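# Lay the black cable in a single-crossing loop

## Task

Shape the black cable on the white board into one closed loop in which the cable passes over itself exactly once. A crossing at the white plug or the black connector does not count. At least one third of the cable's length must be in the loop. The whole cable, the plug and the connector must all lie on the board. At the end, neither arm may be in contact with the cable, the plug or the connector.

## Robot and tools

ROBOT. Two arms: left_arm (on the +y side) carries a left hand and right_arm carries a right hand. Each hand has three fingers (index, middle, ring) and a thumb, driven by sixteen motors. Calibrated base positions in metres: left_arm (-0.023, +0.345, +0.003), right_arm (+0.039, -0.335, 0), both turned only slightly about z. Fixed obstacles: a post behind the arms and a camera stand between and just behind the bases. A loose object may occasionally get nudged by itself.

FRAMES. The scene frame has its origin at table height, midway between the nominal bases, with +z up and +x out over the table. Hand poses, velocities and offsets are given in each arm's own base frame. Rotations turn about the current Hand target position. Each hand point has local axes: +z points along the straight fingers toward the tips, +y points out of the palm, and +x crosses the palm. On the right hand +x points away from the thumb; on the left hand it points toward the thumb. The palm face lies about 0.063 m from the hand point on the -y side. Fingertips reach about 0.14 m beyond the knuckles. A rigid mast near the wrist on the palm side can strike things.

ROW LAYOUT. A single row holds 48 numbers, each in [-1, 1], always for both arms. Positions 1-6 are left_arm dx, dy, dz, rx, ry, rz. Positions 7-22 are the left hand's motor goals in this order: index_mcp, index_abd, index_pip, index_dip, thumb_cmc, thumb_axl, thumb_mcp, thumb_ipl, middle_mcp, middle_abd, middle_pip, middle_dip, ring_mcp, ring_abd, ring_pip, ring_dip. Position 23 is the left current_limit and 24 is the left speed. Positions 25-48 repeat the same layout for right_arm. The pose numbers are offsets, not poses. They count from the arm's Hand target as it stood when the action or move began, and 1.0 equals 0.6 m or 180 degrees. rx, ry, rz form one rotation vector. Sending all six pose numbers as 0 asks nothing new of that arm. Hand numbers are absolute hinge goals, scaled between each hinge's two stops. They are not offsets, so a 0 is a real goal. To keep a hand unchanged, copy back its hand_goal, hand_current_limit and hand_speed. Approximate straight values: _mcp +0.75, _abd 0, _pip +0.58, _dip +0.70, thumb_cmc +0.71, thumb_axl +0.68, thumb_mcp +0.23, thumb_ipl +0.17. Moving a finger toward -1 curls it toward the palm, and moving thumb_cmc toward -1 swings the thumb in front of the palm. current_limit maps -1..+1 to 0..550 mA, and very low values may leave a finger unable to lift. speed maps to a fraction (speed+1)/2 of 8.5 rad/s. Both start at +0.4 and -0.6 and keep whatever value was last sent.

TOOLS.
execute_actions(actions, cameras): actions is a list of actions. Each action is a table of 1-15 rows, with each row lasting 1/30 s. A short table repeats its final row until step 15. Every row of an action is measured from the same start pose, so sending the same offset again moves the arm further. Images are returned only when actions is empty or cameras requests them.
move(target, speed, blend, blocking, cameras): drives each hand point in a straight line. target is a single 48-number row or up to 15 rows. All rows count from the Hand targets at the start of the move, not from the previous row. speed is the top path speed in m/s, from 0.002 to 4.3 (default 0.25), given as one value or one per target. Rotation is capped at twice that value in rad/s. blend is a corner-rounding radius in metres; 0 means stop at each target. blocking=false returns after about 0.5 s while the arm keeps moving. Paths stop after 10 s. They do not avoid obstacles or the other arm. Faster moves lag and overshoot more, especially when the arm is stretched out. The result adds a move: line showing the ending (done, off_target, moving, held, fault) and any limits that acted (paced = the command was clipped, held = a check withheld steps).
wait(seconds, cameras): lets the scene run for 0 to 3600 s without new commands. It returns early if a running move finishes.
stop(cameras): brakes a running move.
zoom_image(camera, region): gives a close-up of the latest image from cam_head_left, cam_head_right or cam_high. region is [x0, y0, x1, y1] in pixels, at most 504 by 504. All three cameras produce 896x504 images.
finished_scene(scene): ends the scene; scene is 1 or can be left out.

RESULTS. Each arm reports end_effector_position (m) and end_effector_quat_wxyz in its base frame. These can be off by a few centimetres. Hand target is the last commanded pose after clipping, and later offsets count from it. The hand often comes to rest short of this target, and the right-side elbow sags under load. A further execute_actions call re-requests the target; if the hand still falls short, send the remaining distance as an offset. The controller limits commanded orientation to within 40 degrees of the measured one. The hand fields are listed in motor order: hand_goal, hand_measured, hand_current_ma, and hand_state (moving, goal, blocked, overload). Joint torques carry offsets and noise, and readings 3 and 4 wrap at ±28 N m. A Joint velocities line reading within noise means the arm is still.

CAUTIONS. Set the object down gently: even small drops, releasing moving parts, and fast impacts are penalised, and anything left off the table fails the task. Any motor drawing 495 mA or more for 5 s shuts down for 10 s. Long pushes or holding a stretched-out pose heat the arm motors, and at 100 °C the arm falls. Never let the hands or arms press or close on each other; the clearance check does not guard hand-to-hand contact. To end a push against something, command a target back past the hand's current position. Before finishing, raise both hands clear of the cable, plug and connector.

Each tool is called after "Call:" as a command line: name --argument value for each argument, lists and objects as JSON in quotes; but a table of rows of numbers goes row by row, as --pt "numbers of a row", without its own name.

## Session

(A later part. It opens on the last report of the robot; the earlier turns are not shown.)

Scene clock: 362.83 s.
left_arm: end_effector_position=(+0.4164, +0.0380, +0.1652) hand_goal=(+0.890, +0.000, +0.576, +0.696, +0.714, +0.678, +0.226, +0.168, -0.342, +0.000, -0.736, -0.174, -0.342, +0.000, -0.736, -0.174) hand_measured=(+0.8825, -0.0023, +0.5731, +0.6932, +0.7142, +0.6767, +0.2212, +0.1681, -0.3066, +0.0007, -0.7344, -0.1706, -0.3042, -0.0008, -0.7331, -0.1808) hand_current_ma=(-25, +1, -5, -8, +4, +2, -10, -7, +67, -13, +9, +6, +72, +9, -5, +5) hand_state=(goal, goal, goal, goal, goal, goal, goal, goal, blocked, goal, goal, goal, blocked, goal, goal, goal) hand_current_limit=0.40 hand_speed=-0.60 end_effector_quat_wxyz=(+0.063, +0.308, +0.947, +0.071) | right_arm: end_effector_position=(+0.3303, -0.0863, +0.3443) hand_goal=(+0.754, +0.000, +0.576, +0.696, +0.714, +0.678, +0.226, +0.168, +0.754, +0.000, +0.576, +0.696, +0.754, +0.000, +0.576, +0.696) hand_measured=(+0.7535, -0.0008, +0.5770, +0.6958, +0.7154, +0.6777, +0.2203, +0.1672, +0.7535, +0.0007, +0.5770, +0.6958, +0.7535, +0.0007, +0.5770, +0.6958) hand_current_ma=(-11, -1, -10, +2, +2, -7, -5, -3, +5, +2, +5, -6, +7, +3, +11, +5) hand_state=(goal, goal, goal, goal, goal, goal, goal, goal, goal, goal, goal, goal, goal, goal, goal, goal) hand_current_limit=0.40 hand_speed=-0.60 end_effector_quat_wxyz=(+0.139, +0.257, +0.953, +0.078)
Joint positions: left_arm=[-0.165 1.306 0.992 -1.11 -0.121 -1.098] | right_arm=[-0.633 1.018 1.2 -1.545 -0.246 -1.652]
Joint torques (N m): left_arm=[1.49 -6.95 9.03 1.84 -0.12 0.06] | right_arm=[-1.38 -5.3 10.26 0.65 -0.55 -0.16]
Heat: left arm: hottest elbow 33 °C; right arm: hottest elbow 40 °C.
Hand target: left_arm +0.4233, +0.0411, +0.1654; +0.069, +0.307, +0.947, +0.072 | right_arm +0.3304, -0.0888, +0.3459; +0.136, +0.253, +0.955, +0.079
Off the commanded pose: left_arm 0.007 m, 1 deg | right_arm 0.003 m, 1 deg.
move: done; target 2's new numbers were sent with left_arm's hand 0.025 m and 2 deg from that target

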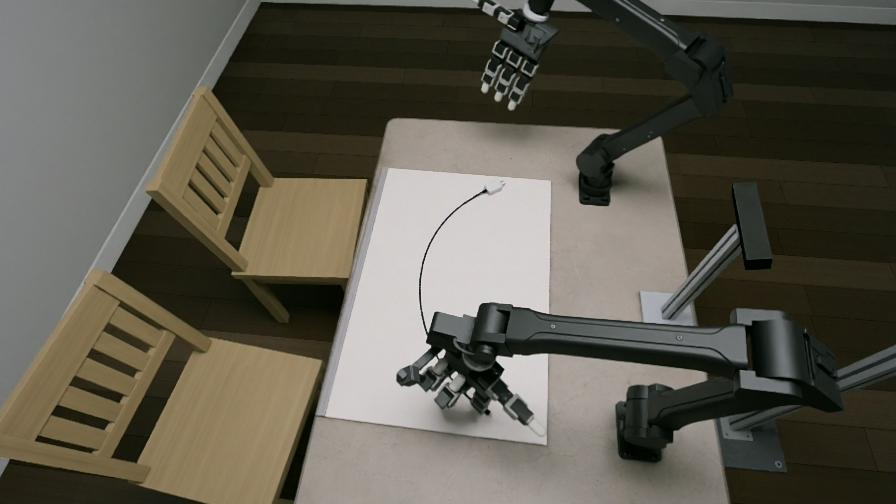

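Call:
move --pt "0.0 0.0 0.1 0 0 0 0.89 0 0.576 0.696 0.714 0.678 0.226 0.168 -0.342 0 -0.737 -0.174 -0.342 0 -0.737 -0.174 0.4 -0.6 0 0 0 0 0 0 0.754 0 0.576 0.696 0.714 0.678 0.226 0.168 0.754 0 0.576 0.696 0.754 0 0.576 0.696 0.4 -0.6" --pt "0.0 0.0 0.17 0 0 0 0.754 0.1 0.576 0.696 0.714 0.678 0.226 0.168 0.754 -0.1 0.576 0.696 -0.342 0 -0.737 -0.174 0.4 -0.6 -0.417 -0.583 0 0 0 -0.361 0.754 0 0.576 0.696 0.714 0.678 0.226 0.168 0.754 0 0.576 0.696 0.754 0 0.576 0.696 0.4 -0.6" --pt "0.0 -0.83 0.17 -0.0179 0.0616 -0.1334 0.754 0.1 0.576 0.696 0.714 0.678 0.226 0.168 0.754 -0.1 0.576 0.696 -0.342 0 -0.737 -0.174 0.4 -0.6 -0.417 -0.583 0 0 0 -0.361 0.754 0 0.576 0.696 0.714 0.678 0.226 0.168 0.754 0 0.576 0.696 0.754 0 0.576 0.696 0.4 -0.6" --speed '[0.1,0.2,0.25]' --cameras '["all"]'

Scene clock: 463.03 s.
left_arm: end_effector_position=(+0.4191, -0.4487, +0.2530) hand_goal=(+0.754, +0.100, +0.576, +0.696, +0.714, +0.678, +0.226, +0.168, +0.754, -0.100, +0.576, +0.696, -0.342, +0.000, -0.736, -0.174) hand_measured=(+0.7474, +0.0900, +0.5731, +0.6920, +0.7154, +0.6777, +0.2212, +0.1681, +0.7486, -0.0931, +0.5693, +0.6945, -0.3042, -0.0008, -0.7331, -0.1808) hand_current_ma=(-15, -15, +2, -11, +17, +15, -16, +23, -14, -1, -5, +0, +83, +14, +22, -20) hand_state=(goal, goal, goal, goal, goal, goal, goal, goal, goal, goal, goal, goal, blocked, goal, goal, goal) hand_current_limit=0.40 hand_speed=-0.60 end_effector_quat_wxyz=(+0.008, +0.506, +0.863, +0.000) | right_arm: end_effector_position=(+0.0846, -0.4226, +0.3308) hand_goal=(+0.754, +0.000, +0.576, +0.696, +0.714, +0.678, +0.226, +0.168, +0.754, +0.000, +0.576, +0.696, +0.754, +0.000, +0.576, +0.696) hand_measured=(+0.7535, +0.0007, +0.5770, +0.6971, +0.7154, +0.6777, +0.2203, +0.1672, +0.7535, +0.0007, +0.5770, +0.6958, +0.7535, -0.0008, +0.5770, +0.6958) hand_current_ma=(-8, -1, -7, +7, +1, -8, -3, -8, +9, +7, +6, -4, +13, +3, +14, +1) hand_state=(goal, goal, goal, goal, goal, goal, goal, goal, goal, goal, goal, goal, goal, goal, goal, goal) hand_current_limit=0.40 hand_speed=-0.60 end_effector_quat_wxyz=(+0.144, +0.722, +0.677, +0.010)
Joint positions: left_arm=[-0.963 1.996 2.134 -1.694 -0.007 -1.472] | right_arm=[-1.659 1.26 1.352 -1.482 -0.227 -1.573]
Joint torques (N m): left_arm=[0.32 -16.56 12.37 0.06 -0.03 -0.15] | right_arm=[-1.2 -9.76 12.66 1.46 -0.33 0.18]
Heat: left arm: hottest elbow 38 °C; right arm: hottest elbow 41 °C.
Hand target: left_arm +0.4234, -0.4568, +0.2674; +0.000, +0.500, +0.866, +0.000 | right_arm +0.0802, -0.4386, +0.3458; +0.157, +0.726, +0.669, -0.006
Off the commanded pose: left_arm 0.017 m, 1 deg | right_arm 0.022 m, 3 deg.
joint sent to its limit (left arm) — joint 4 (wrist pitch), lower limit. The joint targets are off in orientation, not in position.
move: off_target (left_arm, right_arm); target 2's new numbers were sent with left_arm's hand 0.032 m and 3 deg from that target

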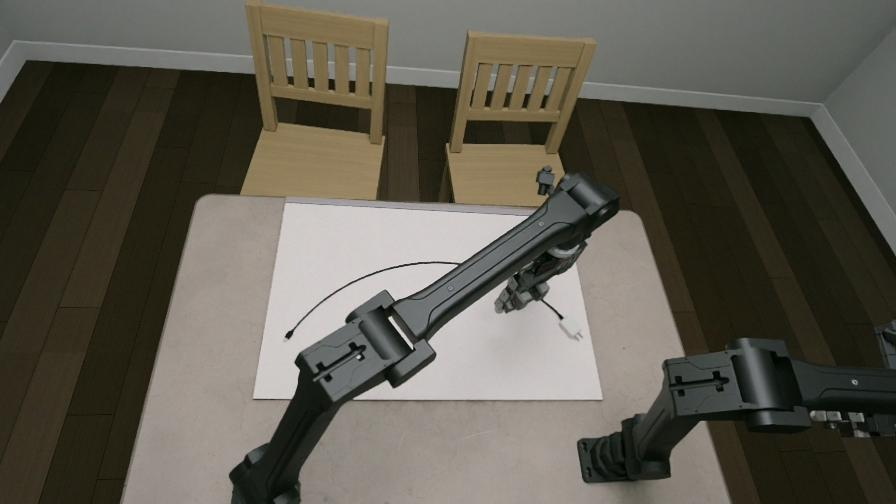

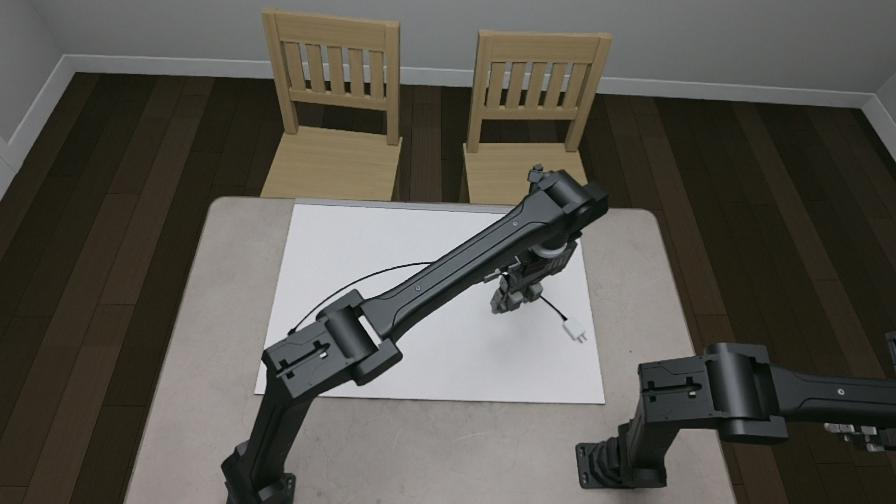

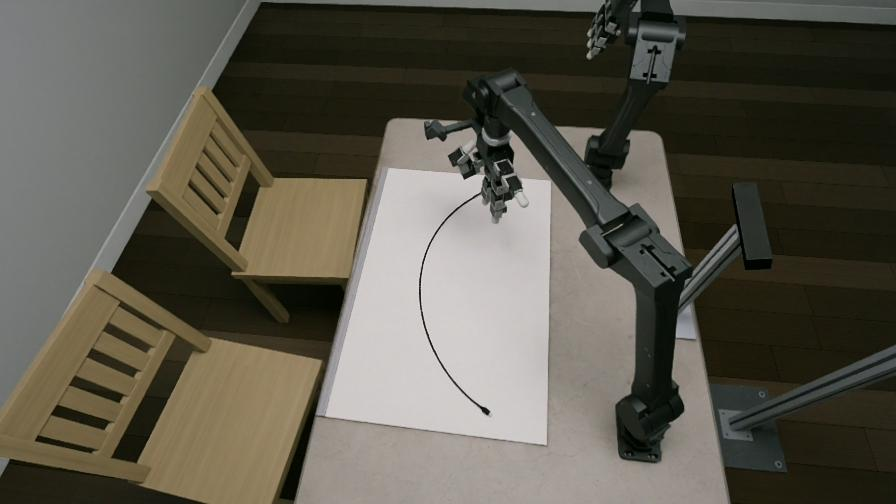

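Call:
move --target '[-0.022,-0.283,-0.125,0,0,0, 0.754,0.1,0.576,0.696, 0.714,0.678,0.226,0.168, 0.754,-0.1,0.576,0.696, -0.342,0,-0.737,-0.174, 0.4,-0.6, 0,0,0,0,0,0, 0.754,0,0.576,0.696,0.714,0.678,0.226,0.168,0.754,0,0.576,0.696,0.754,0,0.576,0.696,0.4,-0.6]' --speed 0.15 --cameras '["all"]'

Call:
zoom_image --camera "cam_high" --region '[440, 140, 560, 240]'

Call:
zoom_image --camera "cam_head_right" --region '[500, 240, 640, 380]'

Call:
zoom_image --camera "cam_head_left" --region '[500, 240, 640, 380]'

Scene clock: 472.77 s.
left_arm: end_effector_position=(+0.4113, -0.6180, +0.1786) hand_goal=(+0.754, +0.100, +0.576, +0.696, +0.714, +0.678, +0.226, +0.168, +0.754, -0.100, +0.576, +0.696, -0.342, +0.000, -0.736, -0.174) hand_measured=(+0.7474, +0.0915, +0.5731, +0.6932, +0.7154, +0.6777, +0.2203, +0.1672, +0.7486, -0.0931, +0.5680, +0.6945, -0.3030, -0.0008, -0.7331, -0.1808) hand_current_ma=(-4, -1, -7, -19, +0, +1, -22, +3, -8, -9, -25, +19, +83, +2, +1, -10) hand_state=(goal, goal, goal, goal, goal, goal, goal, goal, goal, goal, goal, goal, blocked, goal, goal, goal) hand_current_limit=0.40 hand_speed=-0.60 end_effector_quat_wxyz=(+0.068, +0.521, +0.850, -0.031) | right_arm: end_effector_position=(+0.0846, -0.4226, +0.3308) hand_goal=(+0.754, +0.000, +0.576, +0.696, +0.714, +0.678, +0.226, +0.168, +0.754, +0.000, +0.576, +0.696, +0.754, +0.000, +0.576, +0.696) hand_measured=(+0.7535, +0.0007, +0.5770, +0.6958, +0.7154, +0.6777, +0.2203, +0.1681, +0.7535, -0.0008, +0.5770, +0.6958, +0.7535, -0.0008, +0.5770, +0.6958) hand_current_ma=(-13, -6, -6, +3, -1, -6, -4, -6, +8, +3, +11, -6, +5, +1, +12, +4) hand_state=(goal, goal, goal, goal, goal, goal, goal, goal, goal, goal, goal, goal, goal, goal, goal, goal) hand_current_limit=0.40 hand_speed=-0.60 end_effector_quat_wxyz=(+0.144, +0.722, +0.677, +0.010)
Joint positions: left_arm=[-1.102 2.444 2.718 -1.696 -0.02 -1.573] | right_arm=[-1.659 1.26 1.352 -1.482 -0.227 -1.573]
Joint torques (N m): left_arm=[-0.09 -21.77 12.45 0.49 -0.09 -0.11] | right_arm=[-1.2 -9.82 12.68 1.44 -0.32 0.17]
Heat: left arm: hottest elbow 37 °C; right arm: hottest elbow 42 °C.
Hand target: left_arm +0.4101, -0.6266, +0.1925; -0.001, +0.500, +0.866, +0.000 | right_arm +0.0802, -0.4386, +0.3458; +0.157, +0.726, +0.669, -0.006
Off the commanded pose: left_arm 0.016 m, 9 deg | right_arm 0.022 m, 3 deg.
joint sent to its limit (left arm) — joint 4 (wrist pitch), lower limit. The joint targets are off in orientation, not in position.
move: off_target (left_arm)

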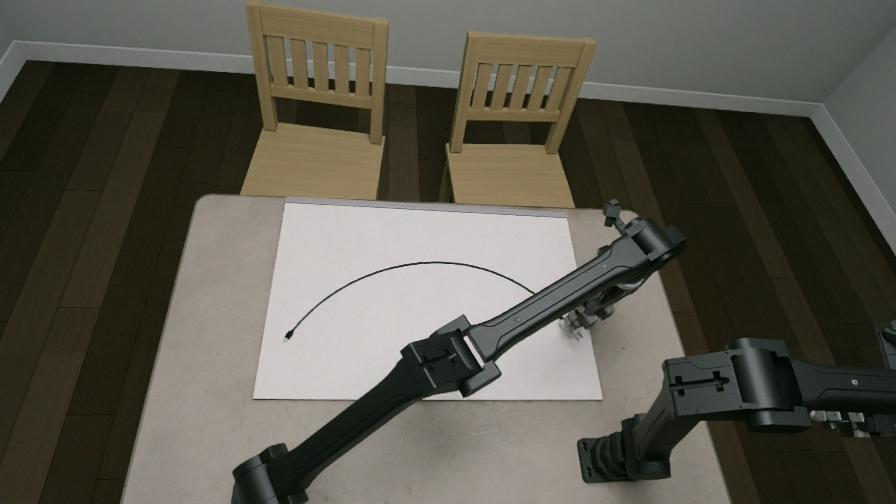

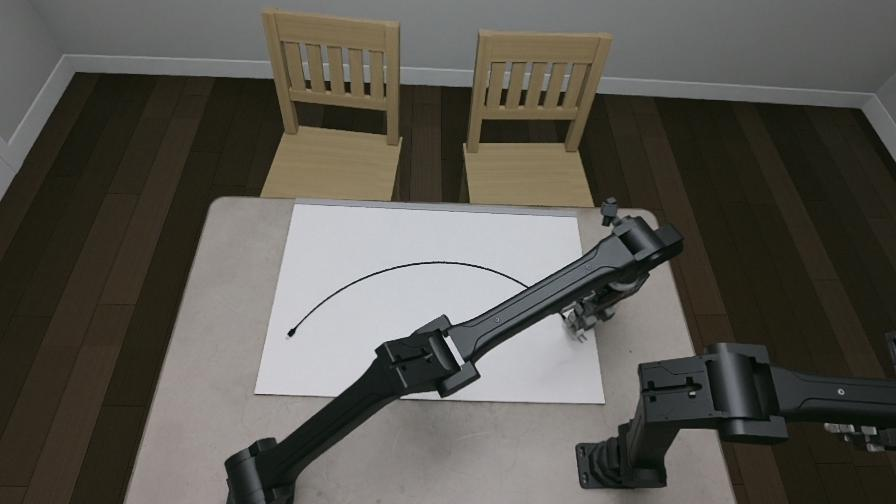

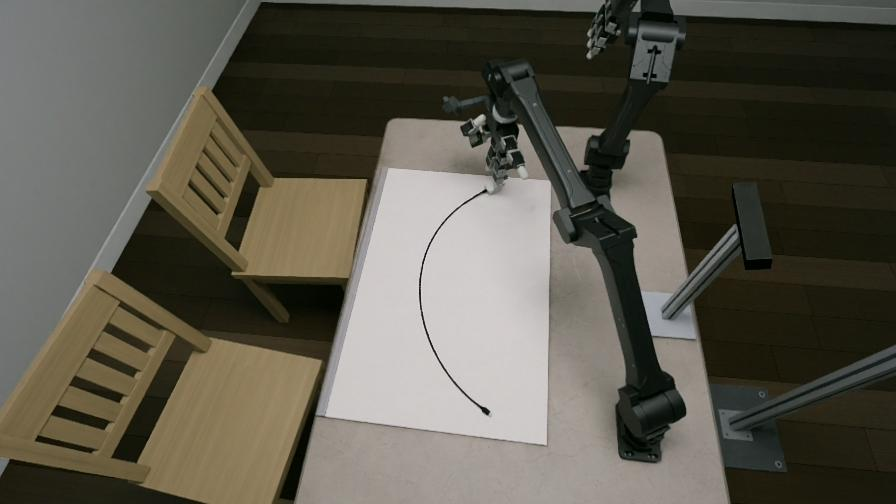

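Scaled by 4.200 from the camera's image (finer frame: 1280x720).

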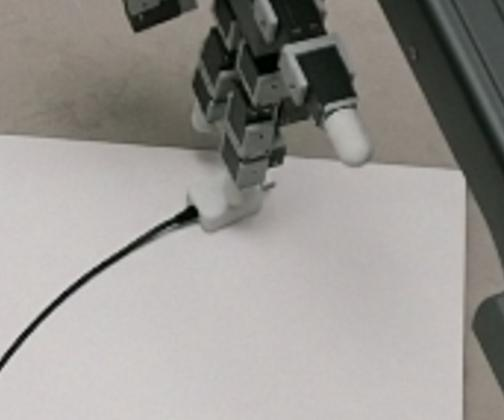

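Scaled by 3.600 from the camera's image (finer frame: 1280x720).

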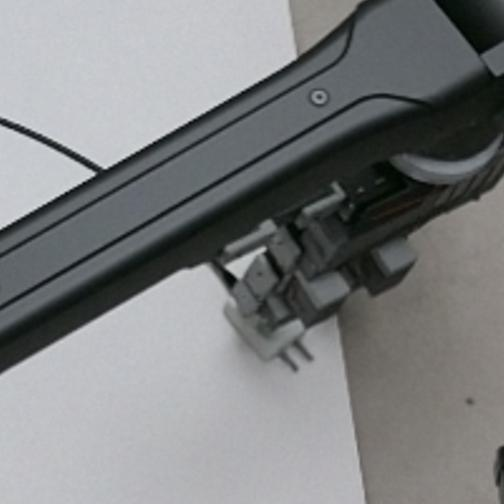

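Scaled by 3.600 from the camera's image (finer frame: 1280x720).

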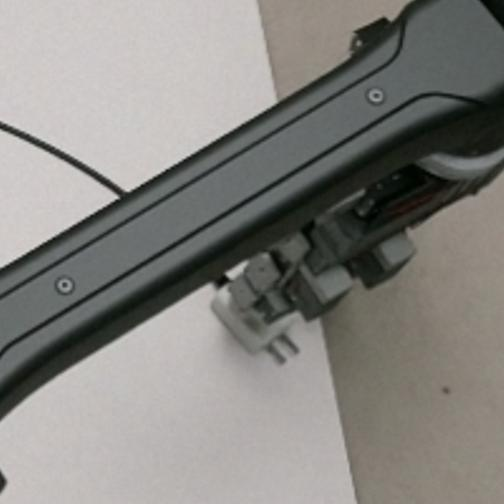

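Call:
move --pt "0.0 0.0 0.15 0 0 0 0.754 0.1 0.576 0.696 0.714 0.678 0.226 0.168 0.754 -0.1 0.576 0.696 -0.342 0 -0.737 -0.174 0.4 -0.6 0 0 0 0 0 0 0.754 0 0.576 0.696 0.714 0.678 0.226 0.168 0.754 0 0.576 0.696 0.754 0 0.576 0.696 0.4 -0.6" --pt "-0.1 0.95 0.2 0 0 -0.2 0.754 0.1 0.576 0.696 0.714 0.678 0.226 0.168 0.754 -0.1 0.576 0.696 -0.342 0 -0.737 -0.174 0.4 -0.6 0 0 0 0 0 0 0.754 0 0.576 0.696 0.714 0.678 0.226 0.168 0.754 0 0.576 0.696 0.754 0 0.576 0.696 0.4 -0.6" --speed '[0.15,0.3]'

Call:
move --target '[-0.1,0.45,0.0,0,0,-0.133, 0.754,0.1,0.576,0.696, 0.714,0.678,0.226,0.168, 0.754,-0.1,0.576,0.696, -0.342,0,-0.737,-0.174, 0.4,-0.6, 0.446,0.823,-0.193,0.0534,0.0870,0.1975, 0.754,0.1,0.576,0.696,0.714,0.678,0.226,0.168,0.754,-0.1,0.576,0.696,-0.342,0,-0.737,-0.174,0.4,-0.6]' --speed 0.2 --cameras '["all"]'

Scene clock: 525.27 s.
left_arm: end_effector_position=(+0.3524, -0.0608, +0.3143) hand_goal=(+0.754, +0.100, +0.576, +0.696, +0.714, +0.678, +0.226, +0.168, +0.754, -0.100, +0.576, +0.696, -0.342, +0.000, -0.736, -0.174) hand_measured=(+0.7474, +0.0915, +0.5744, +0.6932, +0.7154, +0.6777, +0.2212, +0.1681, +0.7486, -0.0931, +0.5693, +0.6945, -0.3030, +0.0007, -0.7331, -0.1808) hand_current_ma=(-11, -16, +0, -4, -6, +9, -18, +7, -20, +7, -12, +4, +80, -8, +3, -26) hand_state=(goal, goal, goal, goal, goal, goal, goal, goal, goal, goal, goal, goal, blocked, goal, goal, goal) hand_current_limit=0.40 hand_speed=-0.60 end_effector_quat_wxyz=(+0.019, +0.743, +0.669, +0.016) | right_arm: end_effector_position=(+0.0846, -0.4226, +0.3308) hand_goal=(+0.754, +0.000, +0.576, +0.696, +0.714, +0.678, +0.226, +0.168, +0.754, +0.000, +0.576, +0.696, +0.754, +0.000, +0.576, +0.696) hand_measured=(+0.7535, +0.0007, +0.5770, +0.6958, +0.7154, +0.6777, +0.2203, +0.1681, +0.7535, +0.0007, +0.5770, +0.6958, +0.7535, +0.0007, +0.5770, +0.6958) hand_current_ma=(-9, -5, -8, +3, +2, -4, -4, -9, -2, +4, +8, -10, +4, +1, +10, +3) hand_state=(goal, goal, goal, goal, goal, goal, goal, goal, goal, goal, goal, goal, goal, goal, goal, goal) hand_current_limit=0.40 hand_speed=-0.60 end_effector_quat_wxyz=(+0.144, +0.722, +0.677, +0.010)
Joint positions: left_arm=[-0.275 1.037 1.211 -1.696 -0.006 -0.17] | right_arm=[-1.659 1.26 1.352 -1.482 -0.227 -1.573]
Joint torques (N m): left_arm=[1.61 -4.07 8.36 0.44 0.09 0.03] | right_arm=[-1.2 -9.82 12.67 1.46 -0.32 0.18]
Motor temperatures (°C): left_arm=[26 36 39 25 24 24] | right_arm=[24 28 45 24 25 21]
Heat: left arm: hottest elbow 39 °C; right arm: hottest elbow 45 °C.
Hand target: left_arm +0.3501, -0.0566, +0.3124; -0.001, +0.743, +0.669, +0.000 | right_arm +0.0802, -0.4386, +0.3458; +0.157, +0.726, +0.669, -0.006
Off the commanded pose: left_arm 0.005 m, 3 deg | right_arm 0.022 m, 3 deg.
joint sent to its limit (left arm) — joint 4 (wrist pitch), lower limit. The joint targets still meet the commanded pose.
move: off_target (left_arm)

Scene clock: 529.07 s.
left_arm: end_effector_position=(+0.2850, +0.2027, +0.2918) hand_goal=(+0.754, +0.100, +0.576, +0.696, +0.714, +0.678, +0.226, +0.168, +0.754, -0.100, +0.576, +0.696, -0.342, +0.000, -0.736, -0.174) hand_measured=(+0.7474, +0.0915, +0.5731, +0.6932, +0.7154, +0.6777, +0.2212, +0.1681, +0.7486, -0.0931, +0.5693, +0.6958, -0.3030, -0.0008, -0.7331, -0.1808) hand_current_ma=(-18, -8, +2, -9, -3, +4, -16, -1, -9, -10, +0, -6, +77, +4, +9, -5) hand_state=(goal, goal, goal, goal, goal, goal, goal, goal, goal, goal, goal, goal, blocked, goal, goal, goal) hand_current_limit=0.40 hand_speed=-0.60 end_effector_quat_wxyz=(+0.004, +0.866, +0.500, -0.014) | right_arm: end_effector_position=(+0.3323, +0.0528, +0.2122) hand_goal=(+0.754, +0.100, +0.576, +0.696, +0.714, +0.678, +0.226, +0.168, +0.754, -0.100, +0.576, +0.696, -0.342, +0.000, -0.736, -0.174) hand_measured=(+0.7498, +0.0783, +0.5667, +0.6958, +0.7041, +0.6777, +0.2203, +0.1681, +0.7486, -0.0887, +0.5680, +0.6958, -0.2885, +0.0007, -0.7305, -0.1808) hand_current_ma=(-9, -11, -17, -4, -7, -6, -4, +1, +6, +11, +5, -8, +54, -1, +13, +1) hand_state=(goal, blocked, goal, goal, goal, goal, goal, goal, goal, goal, goal, goal, blocked, goal, goal, goal) hand_current_limit=0.40 hand_speed=-0.60 end_effector_quat_wxyz=(-0.020, +0.487, +0.873, -0.013)
Joint positions: left_arm=[0.846 1.148 1.245 -1.696 -0.002 1.37] | right_arm=[0.11 1.016 0.951 -1.553 -0.003 -0.444]
Joint torques (N m): left_arm=[1.55 -4.84 12.55 0.21 0.28 0.01] | right_arm=[-0.15 -5.07 12.08 0.98 0.06 0.19]
Heat: left arm: hottest elbow 39 °C; right arm: hottest elbow 44 °C.
Hand target: left_arm +0.2901, +0.2134, +0.3123; -0.001, +0.866, +0.501, +0.000 | right_arm +0.3478, +0.0553, +0.2301; +0.000, +0.491, +0.871, +0.000
Off the commanded pose: left_arm 0.024 m, 2 deg | right_arm 0.024 m, 3 deg.
joint sent to its limit (left arm) — joint 4 (wrist pitch), lower limit. The joint targets still meet the commanded pose.
move: off_target (left_arm, right_arm)

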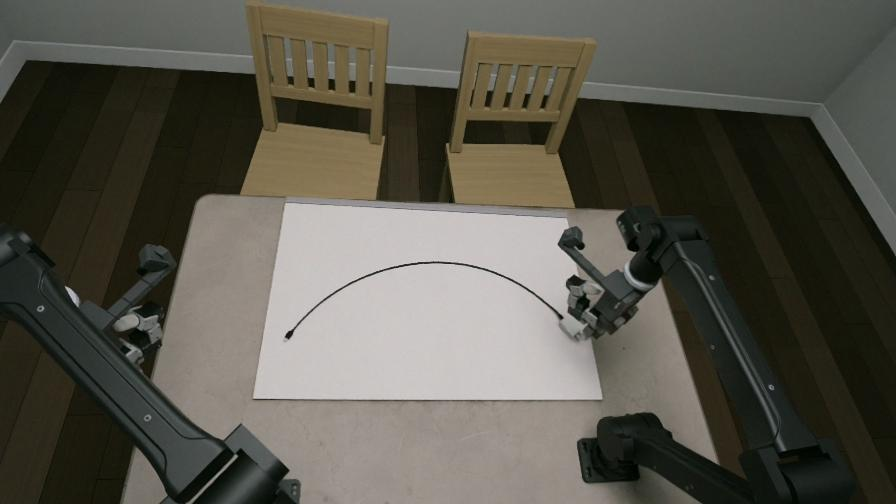

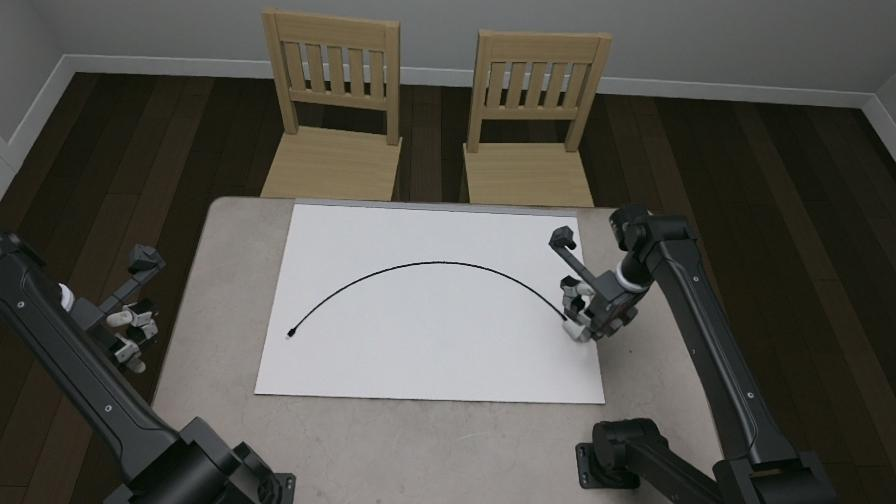

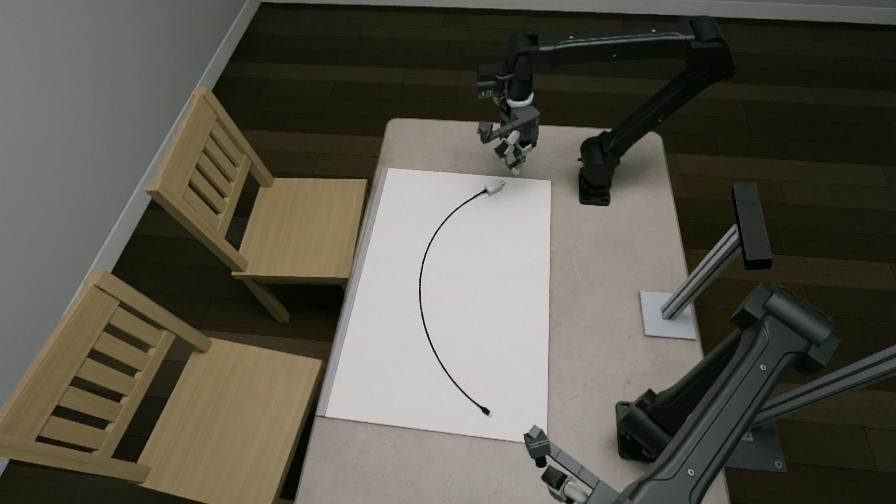

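Call:
zoom_image --camera "cam_head_left" --region '[520, 240, 640, 360]'

Call:
zoom_image --camera "cam_high" --region '[440, 120, 560, 220]'

Scaled by 4.200 from the camera's image (finer frame: 1280x720).

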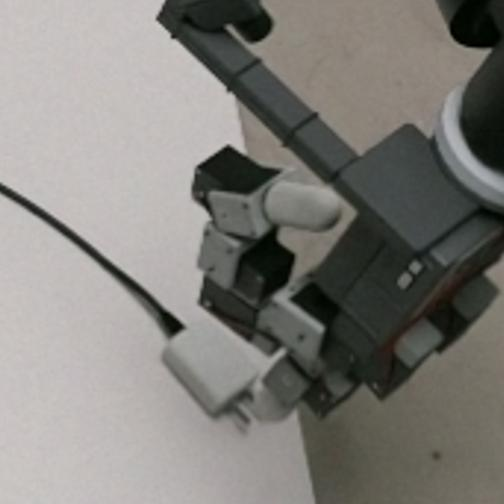

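Scaled by 4.200 from the camera's image (finer frame: 1280x720).

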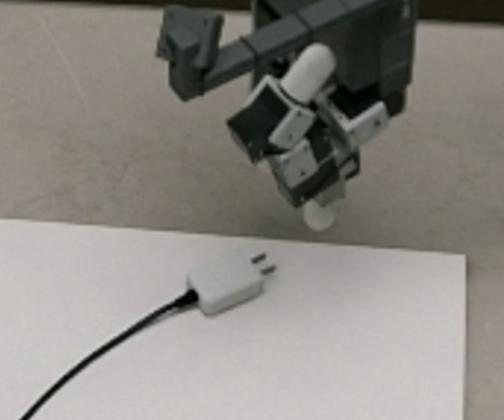

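Call:
move --target '[0,0,0,0,0,0, 0.754,0.1,0.576,0.696, 0.714,0.678,0.226,0.168, 0.754,-0.1,0.576,0.696, -0.342,0,-0.737,-0.174, 0.4,-0.6, 0.083,0.025,-0.075,0,0,0, 0.754,0.1,0.576,0.696,0.714,0.678,0.226,0.168,0.754,-0.1,0.576,0.696,-0.342,0,-0.737,-0.174,0.4,-0.6]' --speed 0.1 --cameras '["all"]'

Call:
zoom_image --camera "cam_head_left" --region '[520, 240, 640, 360]'

Call:
zoom_image --camera "cam_head_right" --region '[520, 240, 640, 360]'

Call:
zoom_image --camera "cam_high" --region '[440, 120, 560, 220]'

Scene clock: 558.50 s.
left_arm: end_effector_position=(+0.2851, +0.2026, +0.2918) hand_goal=(+0.754, +0.100, +0.576, +0.696, +0.714, +0.678, +0.226, +0.168, +0.754, -0.100, +0.576, +0.696, -0.342, +0.000, -0.736, -0.174) hand_measured=(+0.7474, +0.0915, +0.5731, +0.6920, +0.7154, +0.6767, +0.2203, +0.1672, +0.7486, -0.0931, +0.5693, +0.6945, -0.3030, -0.0008, -0.7331, -0.1808) hand_current_ma=(-28, -13, +15, -6, +2, +1, -8, +7, -17, -5, -5, +0, +85, +6, +23, -26) hand_state=(goal, goal, goal, goal, goal, goal, goal, goal, goal, goal, goal, goal, blocked, goal, goal, goal) hand_current_limit=0.40 hand_speed=-0.60 end_effector_quat_wxyz=(+0.004, +0.866, +0.499, -0.014) | right_arm: end_effector_position=(+0.3820, +0.0661, +0.1715) hand_goal=(+0.754, +0.100, +0.576, +0.696, +0.714, +0.678, +0.226, +0.168, +0.754, -0.100, +0.576, +0.696, -0.342, +0.000, -0.736, -0.174) hand_measured=(+0.7498, +0.0783, +0.5667, +0.6958, +0.7041, +0.6767, +0.2203, +0.1681, +0.7486, -0.0872, +0.5693, +0.6958, -0.2885, +0.0007, -0.7318, -0.1808) hand_current_ma=(-8, -8, -18, +1, -1, +2, +0, -6, +0, +17, +10, -4, +55, +2, +13, -3) hand_state=(goal, blocked, goal, goal, goal, goal, goal, goal, goal, goal, goal, goal, blocked, goal, goal, goal) hand_current_limit=0.40 hand_speed=-0.60 end_effector_quat_wxyz=(-0.016, +0.488, +0.873, -0.011)
Joint positions: left_arm=[0.846 1.148 1.245 -1.696 -0.002 1.37] | right_arm=[0.137 1.172 0.951 -1.389 -0.002 -0.415]
Joint torques (N m): left_arm=[1.55 -4.84 12.53 0.21 0.28 0.05] | right_arm=[0.09 -7.36 11.44 0.99 0.06 0.2]
Motor temperatures (°C): left_arm=[26 32 45 25 23 24] | right_arm=[24 28 43 24 25 21]
Heat: left arm: hottest elbow 45 °C; right arm: hottest elbow 43 °C.
Hand target: left_arm +0.2901, +0.2133, +0.3124; -0.001, +0.866, +0.501, +0.000 | right_arm +0.3976, +0.0703, +0.1851; +0.000, +0.491, +0.871, +0.000
Off the commanded pose: left_arm 0.024 m, 2 deg | right_arm 0.021 m, 2 deg.
joint sent to its limit (left arm) — joint 4 (wrist pitch), lower limit. The joint targets still meet the commanded pose.
move: off_target (right_arm)

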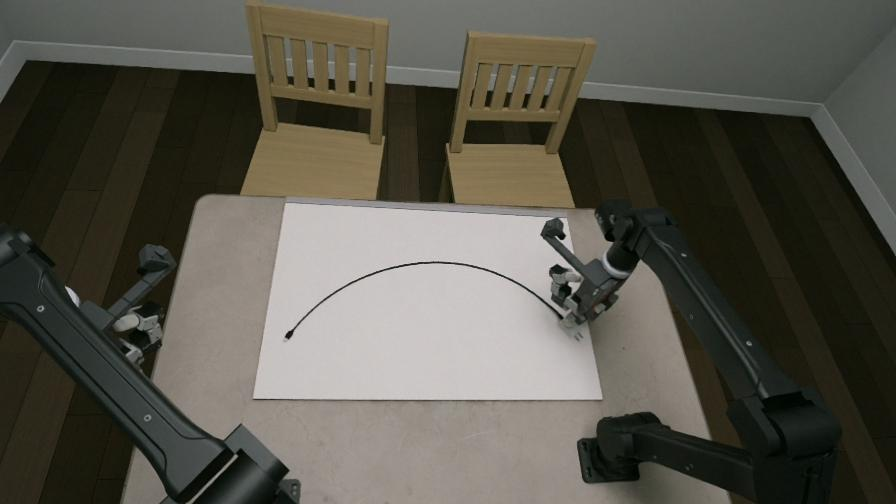

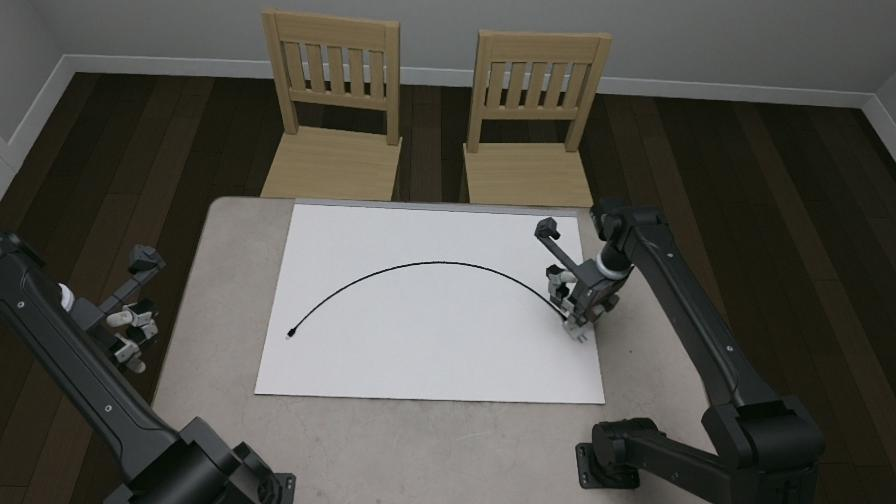

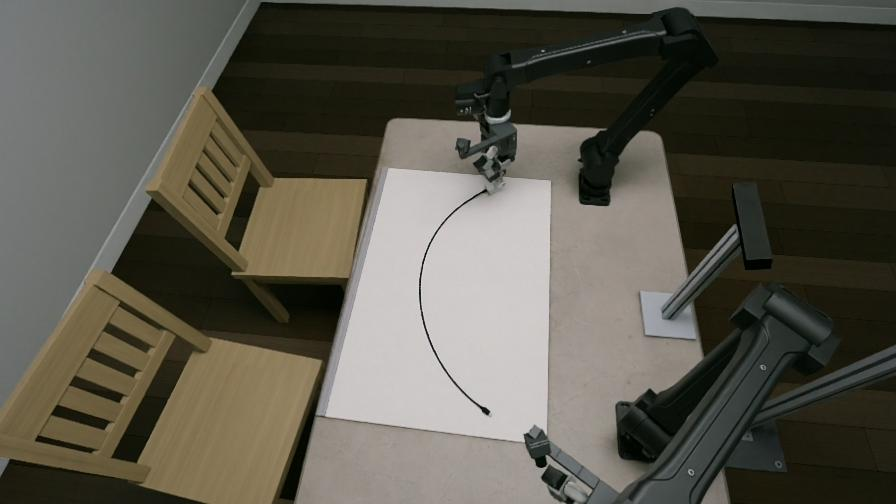

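Scaled by 4.200 from the camera's image (finer frame: 1280x720).

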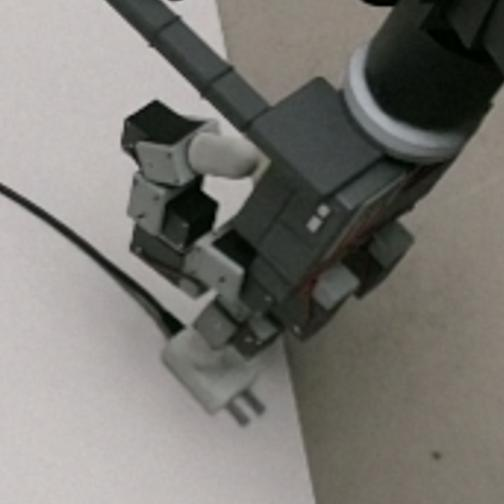

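Scaled by 4.200 from the camera's image (finer frame: 1280x720).

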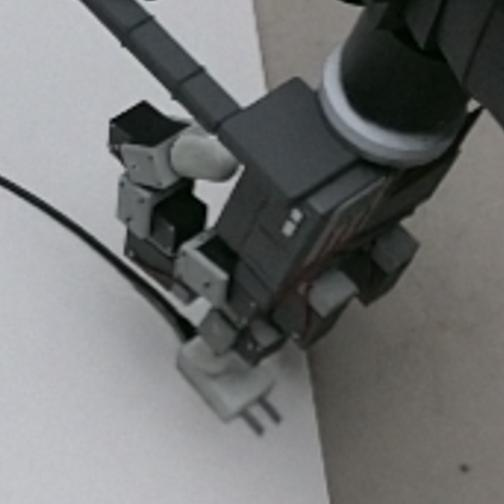

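Scaled by 4.200 from the camera's image (finer frame: 1280x720).

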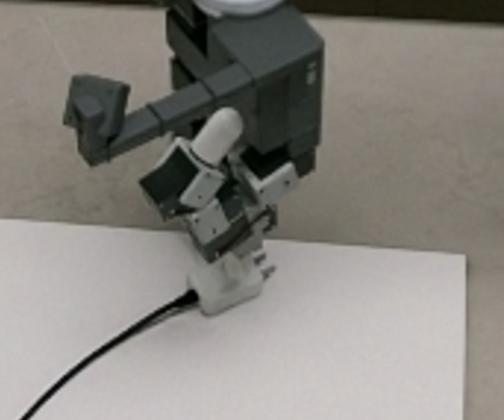

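Call:
move --target '[0,0,0,0,0,0, 0.754,0.1,0.576,0.696, 0.714,0.678,0.226,0.168, 0.754,-0.1,0.576,0.696, -0.342,0,-0.737,-0.174, 0.4,-0.6, 0,0.005,-0.07,0,0,0, 0.754,0.1,0.576,0.696,0.714,0.678,0.226,0.168,0.754,-0.1,0.576,0.696,-0.342,0,-0.737,-0.174,0.4,-0.6]' --speed 0.06 --cameras '["all"]'

Call:
zoom_image --camera "cam_head_left" --region '[540, 280, 610, 350]'

Call:
zoom_image --camera "cam_head_right" --region '[540, 280, 610, 350]'

Call:
zoom_image --camera "cam_high" --region '[460, 140, 540, 210]'

Scene clock: 570.77 s.
left_arm: end_effector_position=(+0.2851, +0.2026, +0.2918) hand_goal=(+0.754, +0.100, +0.576, +0.696, +0.714, +0.678, +0.226, +0.168, +0.754, -0.100, +0.576, +0.696, -0.342, +0.000, -0.736, -0.174) hand_measured=(+0.7486, +0.0900, +0.5731, +0.6932, +0.7142, +0.6777, +0.2212, +0.1672, +0.7474, -0.0931, +0.5693, +0.6945, -0.3030, -0.0008, -0.7331, -0.1808) hand_current_ma=(-14, -21, -8, -28, +23, -6, -3, -19, -22, -6, +9, -11, +75, -3, +15, -17) hand_state=(goal, goal, goal, goal, goal, goal, goal, goal, goal, goal, goal, goal, blocked, goal, goal, goal) hand_current_limit=0.40 hand_speed=-0.60 end_effector_quat_wxyz=(+0.004, +0.866, +0.499, -0.014) | right_arm: end_effector_position=(+0.3960, +0.0710, +0.1504) hand_goal=(+0.754, +0.100, +0.576, +0.696, +0.714, +0.678, +0.226, +0.168, +0.754, -0.100, +0.576, +0.696, -0.342, +0.000, -0.736, -0.174) hand_measured=(+0.7498, +0.0798, +0.5680, +0.6958, +0.7041, +0.6767, +0.2203, +0.1681, +0.7535, -0.1092, +0.5770, +0.6958, -0.2885, +0.0007, -0.7318, -0.1808) hand_current_ma=(-7, -7, -18, +6, -6, -3, -3, -7, +6, +0, +11, -7, +63, +0, +9, -2) hand_state=(goal, blocked, goal, goal, goal, goal, goal, goal, goal, goal, goal, goal, blocked, goal, goal, goal) hand_current_limit=0.40 hand_speed=-0.60 end_effector_quat_wxyz=(+0.002, +0.488, +0.873, +0.003)
Joint positions: left_arm=[0.846 1.148 1.245 -1.696 -0.002 1.37] | right_arm=[0.146 1.201 0.906 -1.271 -0.002 -0.405]
Joint torques (N m): left_arm=[1.49 -4.84 12.55 0.21 0.28 0.05] | right_arm=[-0.03 -7.53 8.24 1.14 0.07 0.21]
Heat: left arm: hottest elbow 47 °C; right arm: hottest elbow 42 °C.
Hand target: left_arm +0.2901, +0.2133, +0.3124; -0.001, +0.866, +0.501, +0.000 | right_arm +0.3975, +0.0733, +0.1430; +0.000, +0.491, +0.871, +0.000
Off the commanded pose: left_arm 0.024 m, 2 deg | right_arm 0.008 m, 1 deg.
joint sent to its limit (left arm) — joint 4 (wrist pitch), lower limit. The joint targets still meet the commanded pose.
move: done

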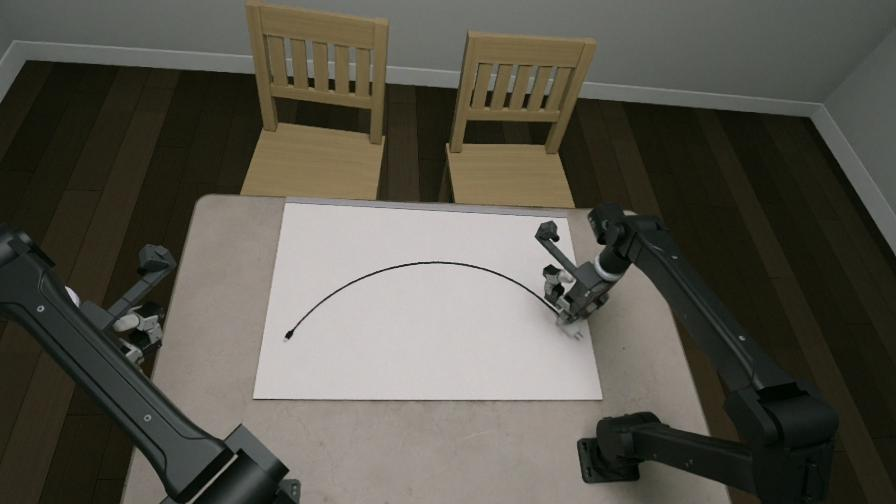

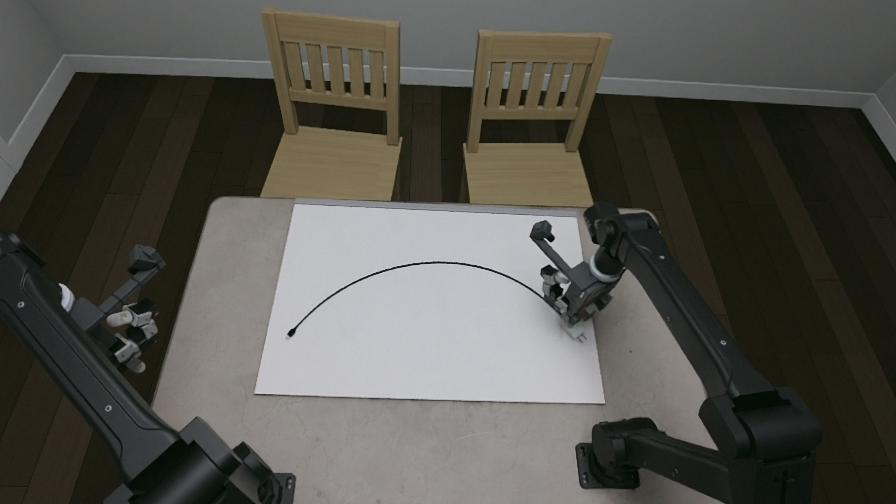

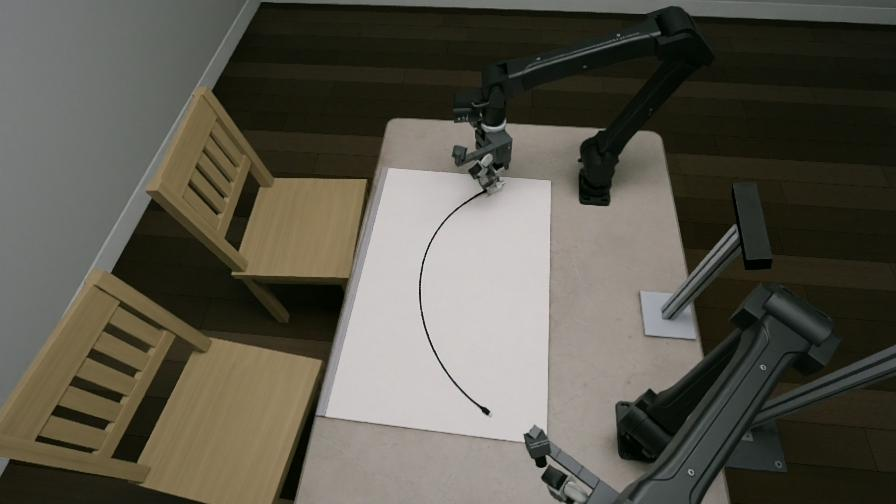

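Scaled by 7.200 from the camera's image (finer frame: 1280x720).

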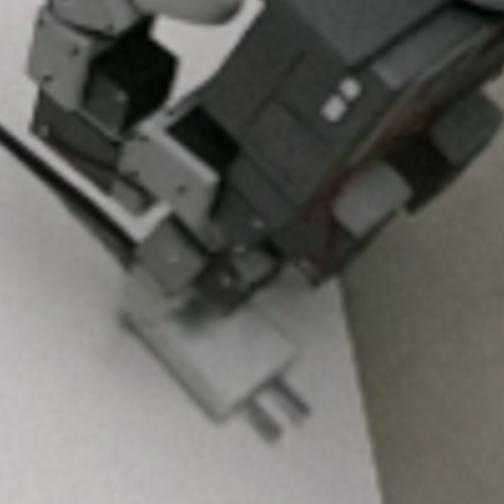

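Scaled by 7.200 from the camera's image (finer frame: 1280x720).

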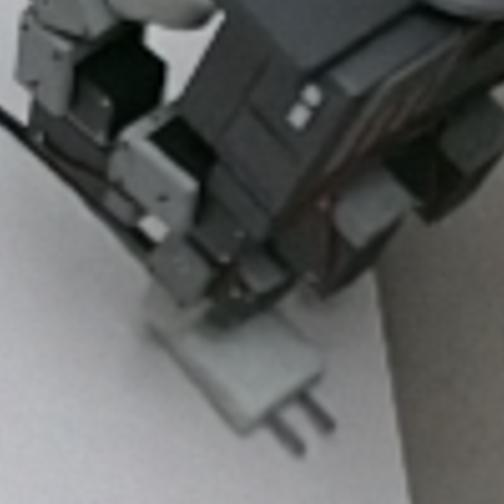

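Scaled by 6.300 from the camera's image (finer frame: 1280x720).

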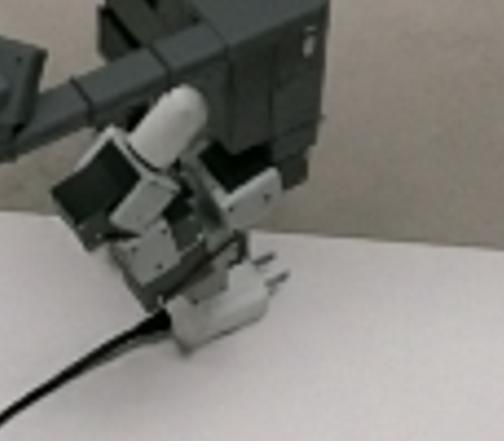

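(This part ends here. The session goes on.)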